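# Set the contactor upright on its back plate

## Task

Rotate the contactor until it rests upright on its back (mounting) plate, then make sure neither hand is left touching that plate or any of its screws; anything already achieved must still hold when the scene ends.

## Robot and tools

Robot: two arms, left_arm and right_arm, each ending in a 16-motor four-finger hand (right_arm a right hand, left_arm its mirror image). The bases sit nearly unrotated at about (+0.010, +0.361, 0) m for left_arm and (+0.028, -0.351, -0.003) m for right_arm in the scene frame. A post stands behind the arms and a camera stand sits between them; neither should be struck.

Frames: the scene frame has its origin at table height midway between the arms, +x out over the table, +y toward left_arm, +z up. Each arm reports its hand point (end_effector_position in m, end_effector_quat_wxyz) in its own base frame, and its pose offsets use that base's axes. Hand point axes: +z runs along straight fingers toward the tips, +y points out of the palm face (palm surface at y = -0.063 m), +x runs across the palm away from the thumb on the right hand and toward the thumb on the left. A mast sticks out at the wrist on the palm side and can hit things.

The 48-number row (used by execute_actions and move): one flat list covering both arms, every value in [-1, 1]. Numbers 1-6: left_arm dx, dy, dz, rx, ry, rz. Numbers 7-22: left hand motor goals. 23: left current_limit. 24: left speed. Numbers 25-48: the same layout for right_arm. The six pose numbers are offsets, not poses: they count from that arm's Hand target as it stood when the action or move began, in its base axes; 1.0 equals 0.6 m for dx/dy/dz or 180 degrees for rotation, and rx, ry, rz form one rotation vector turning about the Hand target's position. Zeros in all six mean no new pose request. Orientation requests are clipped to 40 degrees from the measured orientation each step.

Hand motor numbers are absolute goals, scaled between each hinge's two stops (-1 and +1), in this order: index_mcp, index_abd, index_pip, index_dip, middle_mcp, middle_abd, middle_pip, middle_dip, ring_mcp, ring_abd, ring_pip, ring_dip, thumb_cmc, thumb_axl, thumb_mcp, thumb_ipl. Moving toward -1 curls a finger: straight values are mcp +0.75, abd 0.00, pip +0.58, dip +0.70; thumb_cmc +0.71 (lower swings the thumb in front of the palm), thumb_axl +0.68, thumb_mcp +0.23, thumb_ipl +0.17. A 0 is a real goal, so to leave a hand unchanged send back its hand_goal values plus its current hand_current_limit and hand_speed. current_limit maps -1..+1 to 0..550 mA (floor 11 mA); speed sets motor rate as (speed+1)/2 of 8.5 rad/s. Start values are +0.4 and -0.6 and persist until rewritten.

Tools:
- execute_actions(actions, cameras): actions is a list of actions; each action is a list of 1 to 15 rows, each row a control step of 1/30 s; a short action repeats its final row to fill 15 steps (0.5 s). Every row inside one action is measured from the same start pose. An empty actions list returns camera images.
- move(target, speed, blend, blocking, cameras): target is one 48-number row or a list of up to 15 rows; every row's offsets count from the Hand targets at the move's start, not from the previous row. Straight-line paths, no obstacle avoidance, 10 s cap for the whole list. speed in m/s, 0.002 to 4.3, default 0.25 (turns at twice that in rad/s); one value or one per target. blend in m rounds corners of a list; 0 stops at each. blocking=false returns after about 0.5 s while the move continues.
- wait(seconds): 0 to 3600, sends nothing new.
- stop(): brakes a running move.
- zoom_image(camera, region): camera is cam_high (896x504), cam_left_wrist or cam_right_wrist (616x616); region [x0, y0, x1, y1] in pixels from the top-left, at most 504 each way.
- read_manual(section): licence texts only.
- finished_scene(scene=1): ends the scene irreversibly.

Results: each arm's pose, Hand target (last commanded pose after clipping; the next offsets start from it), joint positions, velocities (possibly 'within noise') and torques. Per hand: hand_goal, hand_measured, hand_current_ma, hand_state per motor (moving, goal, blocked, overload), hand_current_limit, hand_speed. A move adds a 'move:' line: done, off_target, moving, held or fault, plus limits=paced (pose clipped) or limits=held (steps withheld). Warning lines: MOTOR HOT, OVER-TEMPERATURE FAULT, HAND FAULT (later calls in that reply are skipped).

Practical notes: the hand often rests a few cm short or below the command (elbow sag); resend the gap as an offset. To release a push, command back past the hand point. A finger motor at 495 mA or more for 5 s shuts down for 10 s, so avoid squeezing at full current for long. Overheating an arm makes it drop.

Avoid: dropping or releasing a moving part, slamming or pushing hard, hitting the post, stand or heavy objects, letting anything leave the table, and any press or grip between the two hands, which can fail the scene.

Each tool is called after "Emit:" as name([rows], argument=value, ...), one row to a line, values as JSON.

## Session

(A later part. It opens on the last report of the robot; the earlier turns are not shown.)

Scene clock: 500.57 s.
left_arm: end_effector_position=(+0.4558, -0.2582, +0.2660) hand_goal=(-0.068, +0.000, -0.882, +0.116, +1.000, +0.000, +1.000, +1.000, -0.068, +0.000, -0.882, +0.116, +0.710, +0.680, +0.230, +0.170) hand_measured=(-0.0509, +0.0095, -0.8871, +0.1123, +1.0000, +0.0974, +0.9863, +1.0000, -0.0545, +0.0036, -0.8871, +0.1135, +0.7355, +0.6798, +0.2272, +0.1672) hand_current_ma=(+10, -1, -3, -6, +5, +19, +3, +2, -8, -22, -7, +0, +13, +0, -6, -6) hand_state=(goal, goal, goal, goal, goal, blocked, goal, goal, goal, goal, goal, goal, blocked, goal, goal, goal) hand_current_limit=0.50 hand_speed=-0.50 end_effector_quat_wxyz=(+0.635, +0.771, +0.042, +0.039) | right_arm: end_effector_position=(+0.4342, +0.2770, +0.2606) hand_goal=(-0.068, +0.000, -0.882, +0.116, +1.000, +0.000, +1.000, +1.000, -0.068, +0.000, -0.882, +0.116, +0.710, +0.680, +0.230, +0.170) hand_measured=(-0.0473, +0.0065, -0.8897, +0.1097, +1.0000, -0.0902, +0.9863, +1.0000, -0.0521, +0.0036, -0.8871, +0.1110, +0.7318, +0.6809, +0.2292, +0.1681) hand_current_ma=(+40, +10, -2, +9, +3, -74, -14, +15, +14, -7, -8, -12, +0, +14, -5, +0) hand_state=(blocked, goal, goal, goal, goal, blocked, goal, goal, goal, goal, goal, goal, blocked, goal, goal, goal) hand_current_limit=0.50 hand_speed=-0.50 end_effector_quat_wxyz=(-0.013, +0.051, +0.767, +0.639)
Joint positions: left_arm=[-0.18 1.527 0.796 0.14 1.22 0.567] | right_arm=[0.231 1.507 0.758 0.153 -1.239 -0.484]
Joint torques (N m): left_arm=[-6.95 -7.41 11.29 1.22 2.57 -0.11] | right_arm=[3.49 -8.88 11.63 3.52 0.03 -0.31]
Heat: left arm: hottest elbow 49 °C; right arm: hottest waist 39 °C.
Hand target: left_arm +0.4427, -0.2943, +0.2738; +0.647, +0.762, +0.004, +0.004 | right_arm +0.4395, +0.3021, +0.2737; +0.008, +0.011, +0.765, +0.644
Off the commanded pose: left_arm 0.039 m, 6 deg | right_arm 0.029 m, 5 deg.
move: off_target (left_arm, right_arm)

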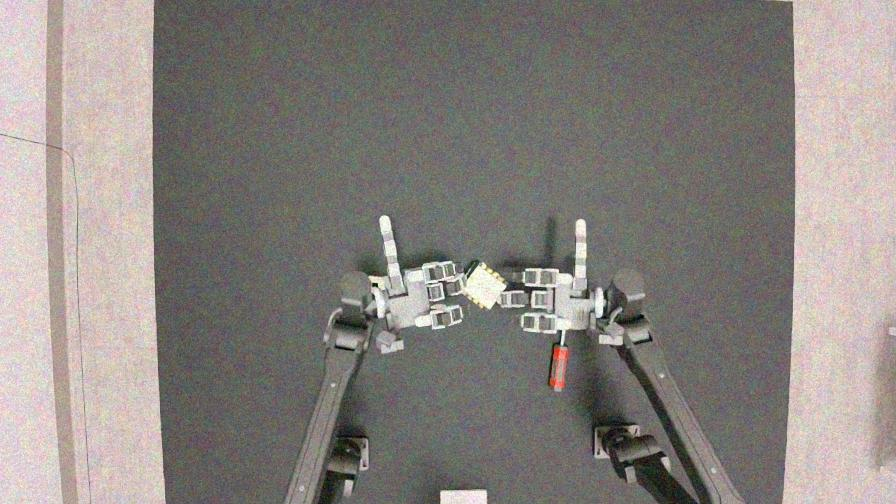

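Emit:
move(target=[-0.03,0.0,-0.06,0,0,0, -0.068,0,-0.883,0.116, 1,0,1,1, -0.068,0,-0.883,0.116, 0.71,0.68,0.23,0.17, 0.5,-0.5, 0.01,0.0,-0.06,0,0,0, -0.068,0,-0.883,0.116, 1,0,1,1, -0.068,0,-0.883,0.116, 0.71,0.68,0.23,0.17, 0.5,-0.5], speed=0.03, cameras=["cam_high"])

Emit:
zoom_image(camera="cam_high", region=[400, 240, 580, 400])

Scene clock: 503.13 s.
left_arm: end_effector_position=(+0.4524, -0.2576, +0.2615) hand_goal=(-0.068, +0.000, -0.882, +0.116, +1.000, +0.000, +1.000, +1.000, -0.068, +0.000, -0.882, +0.116, +0.710, +0.680, +0.230, +0.170) hand_measured=(-0.0509, +0.0095, -0.8871, +0.1123, +1.0000, +0.1633, +0.9722, +1.0000, -0.0545, +0.0021, -0.8858, +0.1135, +0.7355, +0.6798, +0.2272, +0.1672) hand_current_ma=(+19, +13, +19, -6, +20, +73, -15, +2, +18, -18, -16, +3, +11, +1, -1, -18) hand_state=(goal, goal, goal, goal, goal, blocked, blocked, goal, goal, goal, goal, goal, blocked, goal, goal, goal) hand_current_limit=0.50 hand_speed=-0.50 end_effector_quat_wxyz=(+0.642, +0.764, +0.017, +0.070) | right_arm: end_effector_position=(+0.4348, +0.2812, +0.2491) hand_goal=(-0.068, +0.000, -0.882, +0.116, +1.000, +0.000, +1.000, +1.000, -0.068, +0.000, -0.882, +0.116, +0.710, +0.680, +0.230, +0.170) hand_measured=(-0.0485, +0.0051, -0.8897, +0.1097, +1.0000, -0.1722, +0.9760, +1.0000, -0.0533, +0.0036, -0.8858, +0.1123, +0.7330, +0.6798, +0.2292, +0.1681) hand_current_ma=(+30, +8, -6, +5, -5, -182, -17, +2, -5, +7, -7, -21, +35, +1, +32, +1) hand_state=(blocked, goal, goal, goal, goal, blocked, blocked, goal, goal, goal, goal, goal, blocked, goal, goal, goal) hand_current_limit=0.50 hand_speed=-0.50 end_effector_quat_wxyz=(-0.006, +0.026, +0.760, +0.649)
Joint positions: left_arm=[-0.18 1.556 0.775 0.274 1.22 0.568] | right_arm=[0.237 1.57 0.758 0.263 -1.266 -0.484]
Joint torques (N m): left_arm=[-7.53 -6.83 5.85 0.94 2.1 -0.22] | right_arm=[2.73 -7.06 9.83 2.99 1.11 -0.38]
Heat: left arm: hottest elbow 49 °C; right arm: hottest waist 39 °C.
Hand target: left_arm +0.4247, -0.2943, +0.2378; +0.647, +0.762, +0.004, +0.004 | right_arm +0.4455, +0.3021, +0.2377; +0.008, +0.011, +0.765, +0.644
Off the commanded pose: left_arm 0.052 m, 8 deg | right_arm 0.026 m, 3 deg.
move: off_target (left_arm, right_arm)

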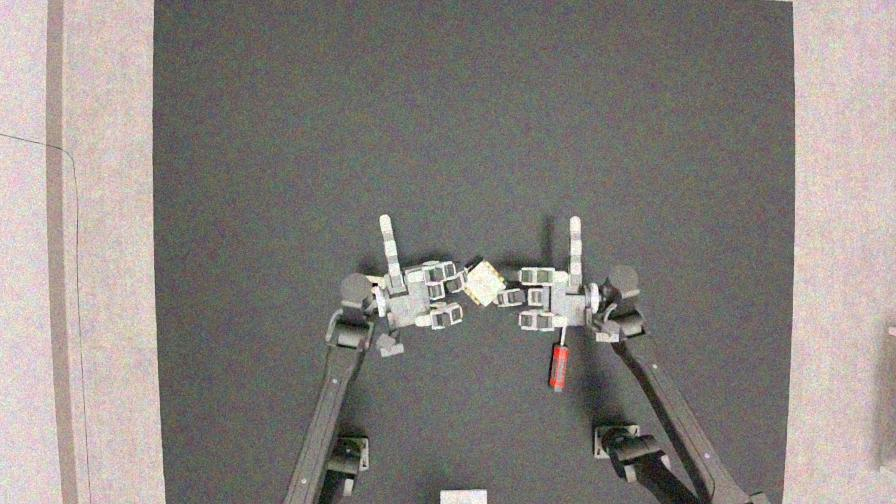

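Scaled by 2.800 from the camera's image (finer frame: 1280x720).

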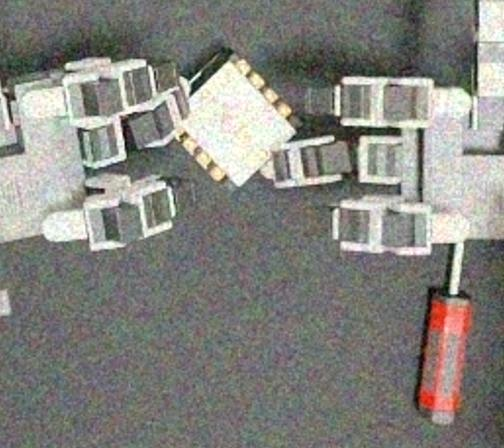

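Emit:
move(target=[0.01,0.01,-0.03,0,0,0, -0.068,0,-0.883,0.116, 1,0,1,1, -0.068,0,-0.883,0.116, 0.71,0.68,0.23,0.17, 0.5,-0.5, -0.01,-0.01,-0.05,0,0,0, -0.068,0,-0.883,0.116, 1,0,1,1, -0.068,0,-0.883,0.116, 0.71,0.68,0.23,0.17, 0.5,-0.5], speed=0.03, cameras=["cam_high"])

Emit:
zoom_image(camera="cam_high", region=[400, 240, 580, 400])

Scene clock: 506.90 s.
left_arm: end_effector_position=(+0.4527, -0.2577, +0.2549) hand_goal=(-0.068, +0.000, -0.882, +0.116, +1.000, +0.000, +1.000, +1.000, -0.068, +0.000, -0.882, +0.116, +0.710, +0.680, +0.230, +0.170) hand_measured=(-0.0509, +0.0095, -0.8884, +0.1135, +1.0000, +0.2058, +0.9683, +1.0000, -0.0545, +0.0036, -0.8871, +0.1135, +0.7355, +0.6798, +0.2272, +0.1672) hand_current_ma=(+7, -7, +9, +6, +6, +105, -6, +2, +1, -18, -16, +4, +25, +10, +1, +11) hand_state=(goal, goal, goal, goal, goal, blocked, blocked, goal, goal, goal, goal, goal, blocked, goal, goal, goal) hand_current_limit=0.50 hand_speed=-0.50 end_effector_quat_wxyz=(+0.646, +0.760, +0.006, +0.069) | right_arm: end_effector_position=(+0.4332, +0.2785, +0.2483) hand_goal=(-0.068, +0.000, -0.882, +0.116, +1.000, +0.000, +1.000, +1.000, -0.068, +0.000, -0.882, +0.116, +0.710, +0.680, +0.230, +0.170) hand_measured=(-0.0473, +0.0065, -0.8897, +0.1097, +1.0000, -0.2147, +0.9683, +1.0000, -0.0521, +0.0036, -0.8871, +0.1110, +0.7318, +0.6809, +0.2292, +0.1681) hand_current_ma=(+32, +15, +11, +9, -3, -237, -33, -5, +8, -9, -14, +1, +37, +5, -2, +6) hand_state=(blocked, goal, goal, goal, goal, blocked, blocked, goal, goal, goal, goal, goal, blocked, goal, goal, goal) hand_current_limit=0.50 hand_speed=-0.50 end_effector_quat_wxyz=(+0.006, +0.005, +0.752, +0.659)
Joint positions: left_arm=[-0.178 1.587 0.776 0.314 1.24 0.572] | right_arm=[0.231 1.597 0.755 0.345 -1.292 -0.484]
Joint torques (N m): left_arm=[-6.53 -6.07 5.67 0.44 1.84 0.02] | right_arm=[2.26 -5.3 6.13 2.58 1.86 -0.57]
Heat: left arm: hottest elbow 48 °C; right arm: hottest waist 39 °C.
Hand target: left_arm +0.4308, -0.2883, +0.2198; +0.647, +0.762, +0.004, +0.004 | right_arm +0.4395, +0.2961, +0.2077; +0.008, +0.011, +0.765, +0.644
Off the commanded pose: left_arm 0.052 m, 8 deg | right_arm 0.045 m, 2 deg.
move: off_target (left_arm, right_arm)

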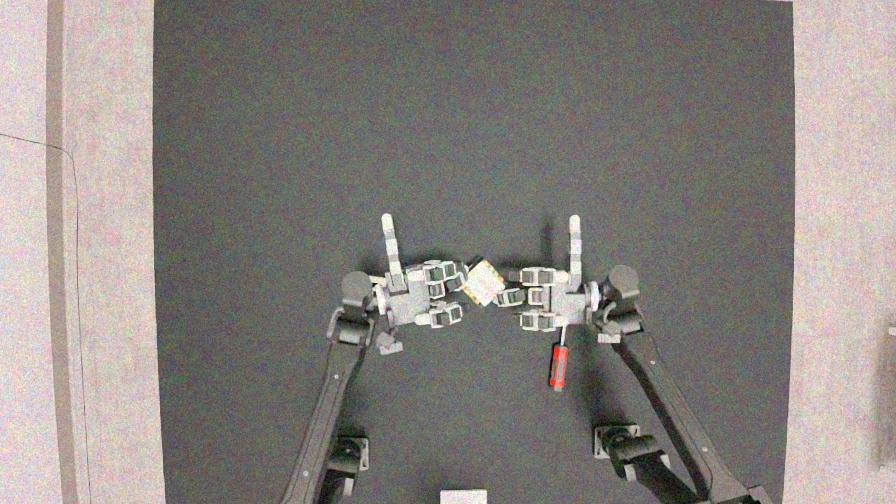

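Scaled by 2.800 from the camera's image (finer frame: 1280x720).

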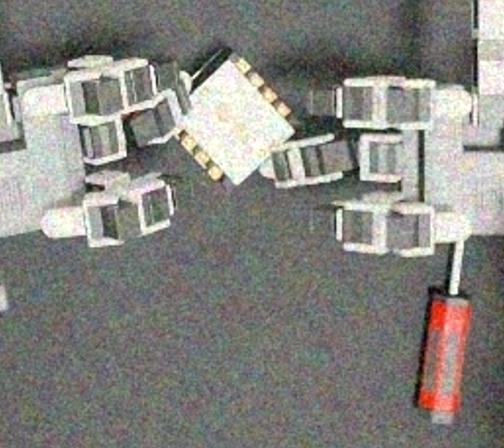

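Emit:
move([
  [0.02,0.05,0.05,0,0,0, -0.068,0,-0.883,0.116, 1,0,1,1, -0.068,0,-0.883,0.116, 0.71,0.68,0.23,0.17, 0.5,-0.5, 0,-0.05,0.06,0,0,0, -0.068,0,-0.883,0.116, 1,0,1,1, -0.068,0,-0.883,0.116, 0.71,0.68,0.23,0.17, 0.5,-0.5],
  [0.02,0.12,0.06,0,0,0, -0.068,0,-0.883,0.116, 1,0,1,1, -0.068,0,-0.883,0.116, 0.71,0.68,0.23,0.17, 0.5,-0.5, 0,-0.11,0.07,0,0,0, -0.068,0,-0.883,0.116, 1,0,1,1, -0.068,0,-0.883,0.116, 0.71,0.68,0.23,0.17, 0.5,-0.5],
], speed=[0.03,0.05], cameras=["cam_high"])

Emit:
zoom_image(camera="cam_high", region=[400, 240, 580, 400])

Scene clock: 512.37 s.
left_arm: end_effector_position=(+0.4290, -0.2184, +0.2324) hand_goal=(-0.068, +0.000, -0.882, +0.116, +1.000, +0.000, +1.000, +1.000, -0.068, +0.000, -0.882, +0.116, +0.710, +0.680, +0.230, +0.170) hand_measured=(-0.0509, +0.0109, -0.8884, +0.1123, +1.0000, +0.0109, +0.9735, +1.0000, -0.0545, +0.0051, -0.8871, +0.1123, +0.7355, +0.6809, +0.2282, +0.1662) hand_current_ma=(+1, -1, +14, -5, -2, -14, -6, +10, +2, -10, +4, +2, +17, +4, -1, +2) hand_state=(goal, goal, goal, goal, goal, goal, blocked, goal, goal, goal, goal, goal, blocked, goal, goal, goal) hand_current_limit=0.50 hand_speed=-0.50 end_effector_quat_wxyz=(+0.643, +0.765, +0.026, -0.020) | right_arm: end_effector_position=(+0.4276, +0.2347, +0.2218) hand_goal=(-0.068, +0.000, -0.882, +0.116, +1.000, +0.000, +1.000, +1.000, -0.068, +0.000, -0.882, +0.116, +0.710, +0.680, +0.230, +0.170) hand_measured=(-0.0485, +0.0065, -0.8909, +0.1097, +0.9995, -0.0081, +0.9735, +0.9952, -0.0533, +0.0051, -0.8871, +0.1123, +0.7318, +0.6809, +0.2292, +0.1681) hand_current_ma=(+23, +13, +2, +8, -4, -7, -41, +10, +7, +6, +5, -12, +28, +6, +3, +6) hand_state=(goal, goal, goal, goal, goal, goal, blocked, goal, goal, goal, goal, goal, blocked, goal, goal, goal) hand_current_limit=0.50 hand_speed=-0.50 end_effector_quat_wxyz=(-0.020, +0.031, +0.769, +0.638)
Joint positions: left_arm=[-0.082 1.576 0.819 -0.364 1.38 1.047] | right_arm=[0.124 1.58 0.773 -0.148 -1.343 -0.871]
Joint torques (N m): left_arm=[-0.26 -10.11 12.57 0.01 1.5 0.25] | right_arm=[-0.62 -13.98 10.28 0.98 -1.41 -0.27]
Heat: left arm: hottest elbow 48 °C; right arm: hottest waist 39 °C.
Hand target: left_arm +0.4428, -0.2163, +0.2558; +0.647, +0.762, +0.004, +0.004 | right_arm +0.4395, +0.2301, +0.2497; +0.008, +0.011, +0.765, +0.644
Off the commanded pose: left_arm 0.027 m, 4 deg | right_arm 0.031 m, 4 deg.
move: off_target (left_arm, right_arm)

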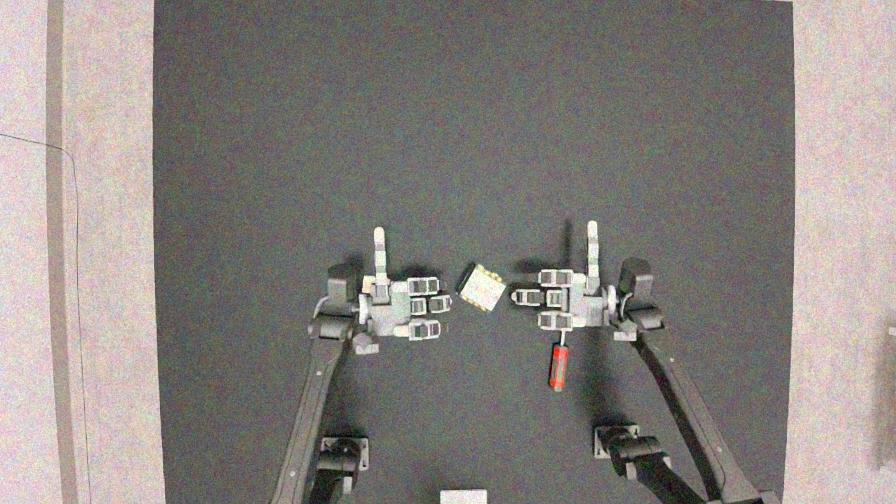

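Scaled by 2.800 from the camera's image (finer frame: 1280x720).

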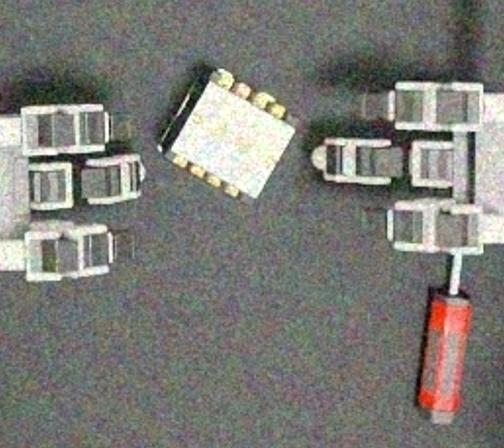

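Emit:
zoom_image(camera="cam_high", region=[445, 250, 525, 330])

Emit:
wait(seconds=0, cameras=["cam_left_wrist","cam_right_wrist"])

Scaled by 6.300 from the camera's image (finer frame: 1280x720).

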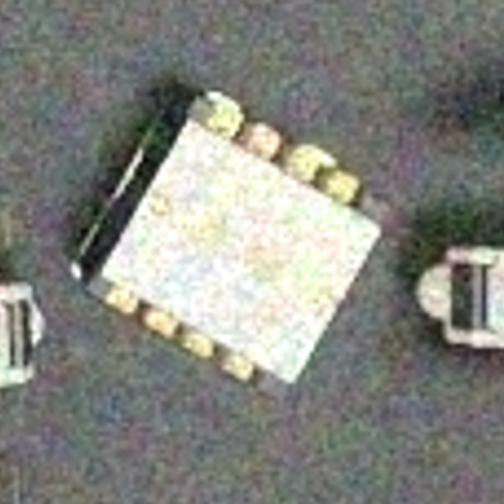

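Scene clock: 513.20 s.
left_arm: end_effector_position=(+0.4290, -0.2184, +0.2324) hand_goal=(-0.068, +0.000, -0.882, +0.116, +1.000, +0.000, +1.000, +1.000, -0.068, +0.000, -0.882, +0.116, +0.710, +0.680, +0.230, +0.170) hand_measured=(-0.0497, +0.0109, -0.8871, +0.1123, +1.0000, +0.0109, +0.9735, +1.0000, -0.0545, +0.0051, -0.8858, +0.1135, +0.7368, +0.6798, +0.2282, +0.1672) hand_current_ma=(+10, -23, +12, +7, -15, +2, -4, +5, +5, -10, +5, +12, +8, -15, +2, +2) hand_state=(goal, goal, goal, goal, goal, goal, blocked, goal, goal, goal, goal, goal, blocked, goal, goal, goal) hand_current_limit=0.50 hand_speed=-0.50 end_effector_quat_wxyz=(+0.643, +0.765, +0.026, -0.020) | right_arm: end_effector_position=(+0.4276, +0.2347, +0.2218) hand_goal=(-0.068, +0.000, -0.882, +0.116, +1.000, +0.000, +1.000, +1.000, -0.068, +0.000, -0.882, +0.116, +0.710, +0.680, +0.230, +0.170) hand_measured=(-0.0473, +0.0065, -0.8897, +0.1097, +1.0000, -0.0096, +0.9747, +0.9952, -0.0533, +0.0036, -0.8871, +0.1123, +0.7330, +0.6809, +0.2292, +0.1681) hand_current_ma=(+40, +7, -8, +14, +8, -7, -26, +1, +9, +4, -3, -15, +32, +2, -1, +14) hand_state=(goal, goal, goal, goal, goal, goal, blocked, goal, goal, goal, goal, goal, blocked, goal, goal, goal) hand_current_limit=0.50 hand_speed=-0.50 end_effector_quat_wxyz=(-0.020, +0.031, +0.769, +0.638)
Joint positions: left_arm=[-0.082 1.576 0.819 -0.364 1.38 1.047] | right_arm=[0.124 1.58 0.773 -0.148 -1.343 -0.871]
Joint torques (N m): left_arm=[0.15 -10.11 12.7 -0.05 1.43 0.23] | right_arm=[-0.5 -13.86 10.29 0.98 -1.42 -0.26]
Heat: left arm: hottest elbow 48 °C; right arm: hottest waist 39 °C.
Hand target: left_arm +0.4428, -0.2163, +0.2558; +0.647, +0.762, +0.004, +0.004 | right_arm +0.4395, +0.2301, +0.2497; +0.008, +0.011, +0.765, +0.644
Off the commanded pose: left_arm 0.027 m, 4 deg | right_arm 0.031 m, 4 deg.

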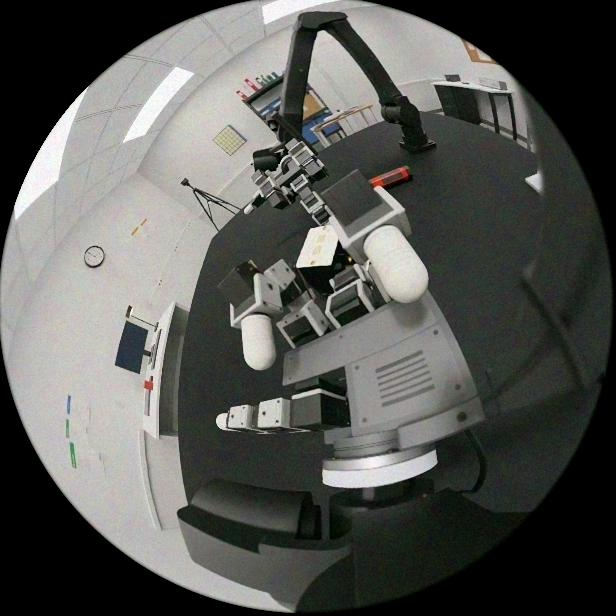

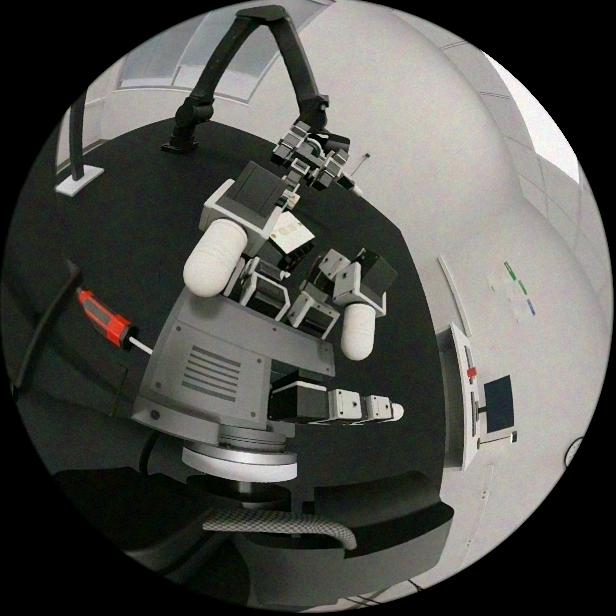

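Emit:
zoom_image(camera="cam_left_wrist", region=[260, 190, 400, 310])

Emit:
zoom_image(camera="cam_right_wrist", region=[230, 170, 370, 290])

Scaled by 3.600 from the camera's image (finer frame: 880x880).

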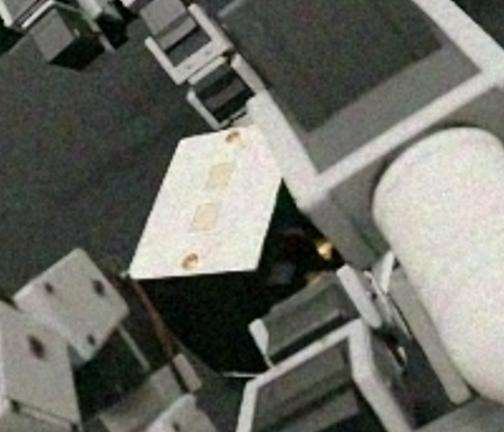

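Scaled by 3.600 from the camera's image (finer frame: 880x880).

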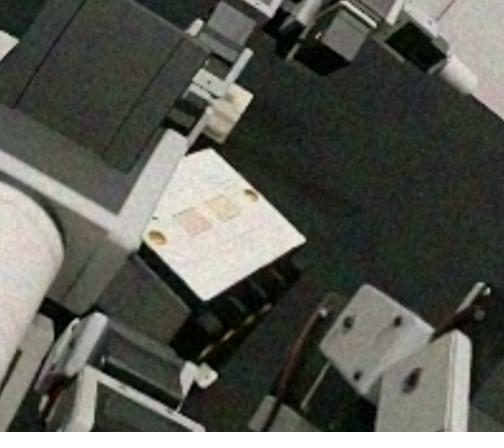

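Emit:
move(target=[-0.05,0.05,0.15,0,0,0, -0.068,0,-0.883,0.116, 1,0,1,1, -0.068,0,-0.883,0.116, 0.71,0.68,0.23,0.17, 0.5,-0.5, -0.05,-0.03,0.17,0,0,0, -0.068,0,-0.883,0.116, 1,0,1,1, -0.068,0,-0.883,0.116, 0.71,0.68,0.23,0.17, 0.5,-0.5], speed=0.12, cameras=["cam_high","cam_left_wrist","cam_right_wrist"])

Emit:
zoom_image(camera="cam_high", region=[445, 250, 525, 330])

Emit:
zoom_image(camera="cam_left_wrist", region=[260, 190, 400, 310])

Scene clock: 516.63 s.
left_arm: end_effector_position=(+0.4011, -0.1892, +0.3217) hand_goal=(-0.068, +0.000, -0.882, +0.116, +1.000, +0.000, +1.000, +1.000, -0.068, +0.000, -0.882, +0.116, +0.710, +0.680, +0.230, +0.170) hand_measured=(-0.0509, +0.0109, -0.8884, +0.1123, +1.0000, +0.0109, +0.9735, +1.0000, -0.0545, +0.0051, -0.8871, +0.1135, +0.7355, +0.6798, +0.2272, +0.1672) hand_current_ma=(+20, +11, +1, +7, -11, -5, -12, -12, +4, -18, +4, +9, -3, +9, -7, -2) hand_state=(goal, goal, goal, goal, goal, goal, blocked, goal, goal, goal, goal, goal, blocked, goal, goal, goal) hand_current_limit=0.50 hand_speed=-0.50 end_effector_quat_wxyz=(+0.647, +0.762, +0.028, -0.019) | right_arm: end_effector_position=(+0.3995, +0.2167, +0.3264) hand_goal=(-0.068, +0.000, -0.882, +0.116, +1.000, +0.000, +1.000, +1.000, -0.068, +0.000, -0.882, +0.116, +0.710, +0.680, +0.230, +0.170) hand_measured=(-0.0485, +0.0065, -0.8897, +0.1097, +1.0000, -0.0081, +0.9735, +0.9952, -0.0533, +0.0036, -0.8871, +0.1123, +0.7330, +0.6809, +0.2292, +0.1681) hand_current_ma=(+30, +5, -7, +6, -6, -5, -28, +4, +3, -9, -15, -22, +25, +2, +2, -5) hand_state=(goal, goal, goal, goal, goal, goal, blocked, goal, goal, goal, goal, goal, blocked, goal, goal, goal) hand_current_limit=0.50 hand_speed=-0.50 end_effector_quat_wxyz=(-0.015, +0.028, +0.768, +0.640)
Joint positions: left_arm=[-0.011 1.398 0.925 -0.989 1.406 1.395] | right_arm=[0.086 1.326 0.854 -0.612 -1.365 -1.014]
Joint torques (N m): left_arm=[-0.03 -8.35 14.37 -0.4 1.33 0.25] | right_arm=[-0.44 -9.82 12.64 0.81 -1.44 -0.27]
Heat: left arm: hottest elbow 48 °C; right arm: hottest waist 39 °C.
Hand target: left_arm +0.4128, -0.1863, +0.3458; +0.647, +0.762, +0.004, +0.004 | right_arm +0.4095, +0.2121, +0.3517; +0.008, +0.011, +0.765, +0.644
Off the commanded pose: left_arm 0.027 m, 4 deg | right_arm 0.028 m, 3 deg.
move: off_target (left_arm, right_arm)

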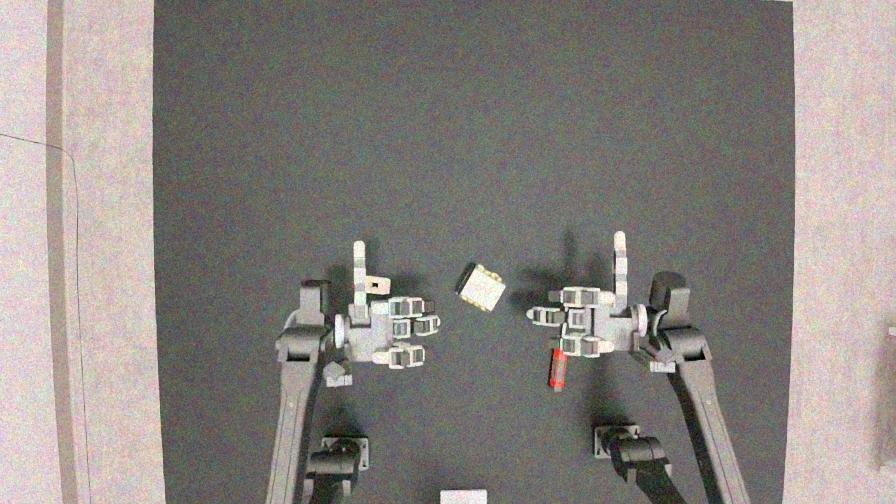

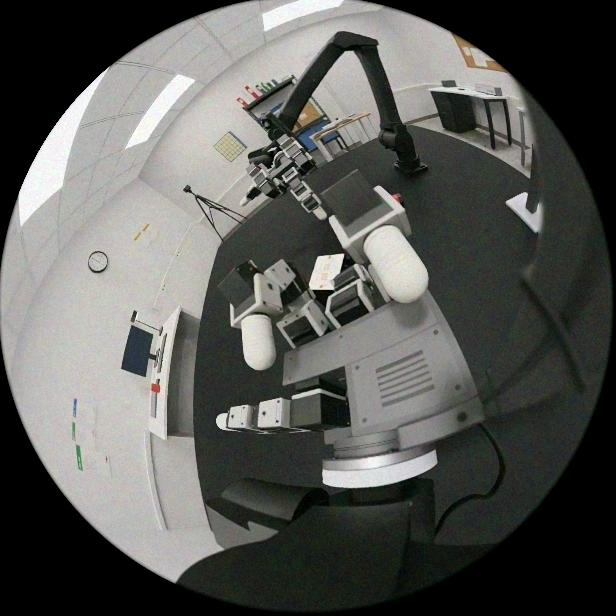

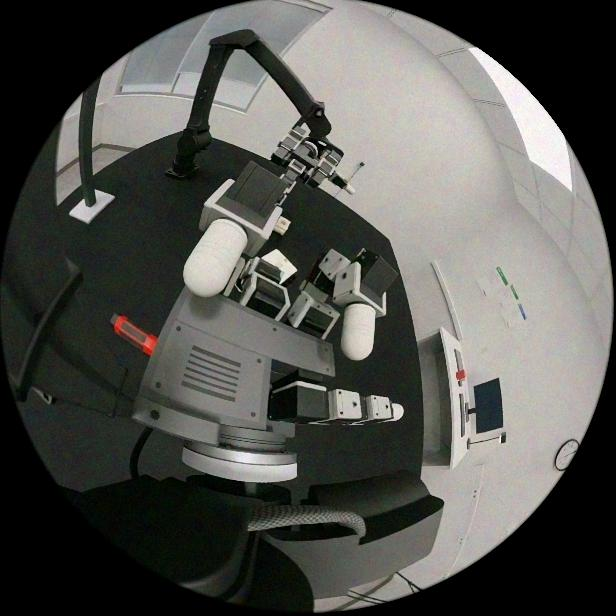

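Scaled by 6.300 from the camera's image (finer frame: 1280x720).

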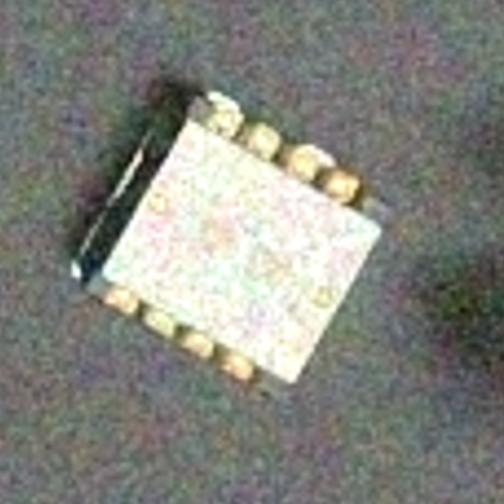

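Scaled by 3.600 from the camera's image (finer frame: 880x880).

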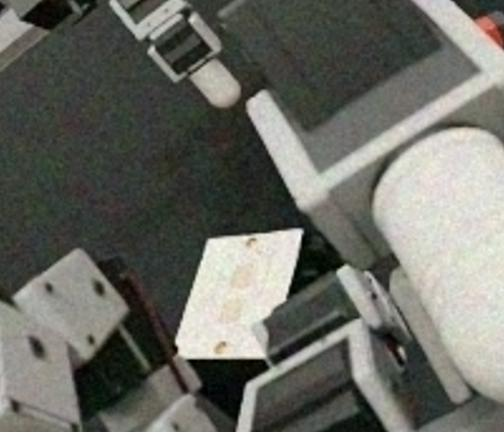

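Emit:
finished_scene()

The scene is finished: the task was done.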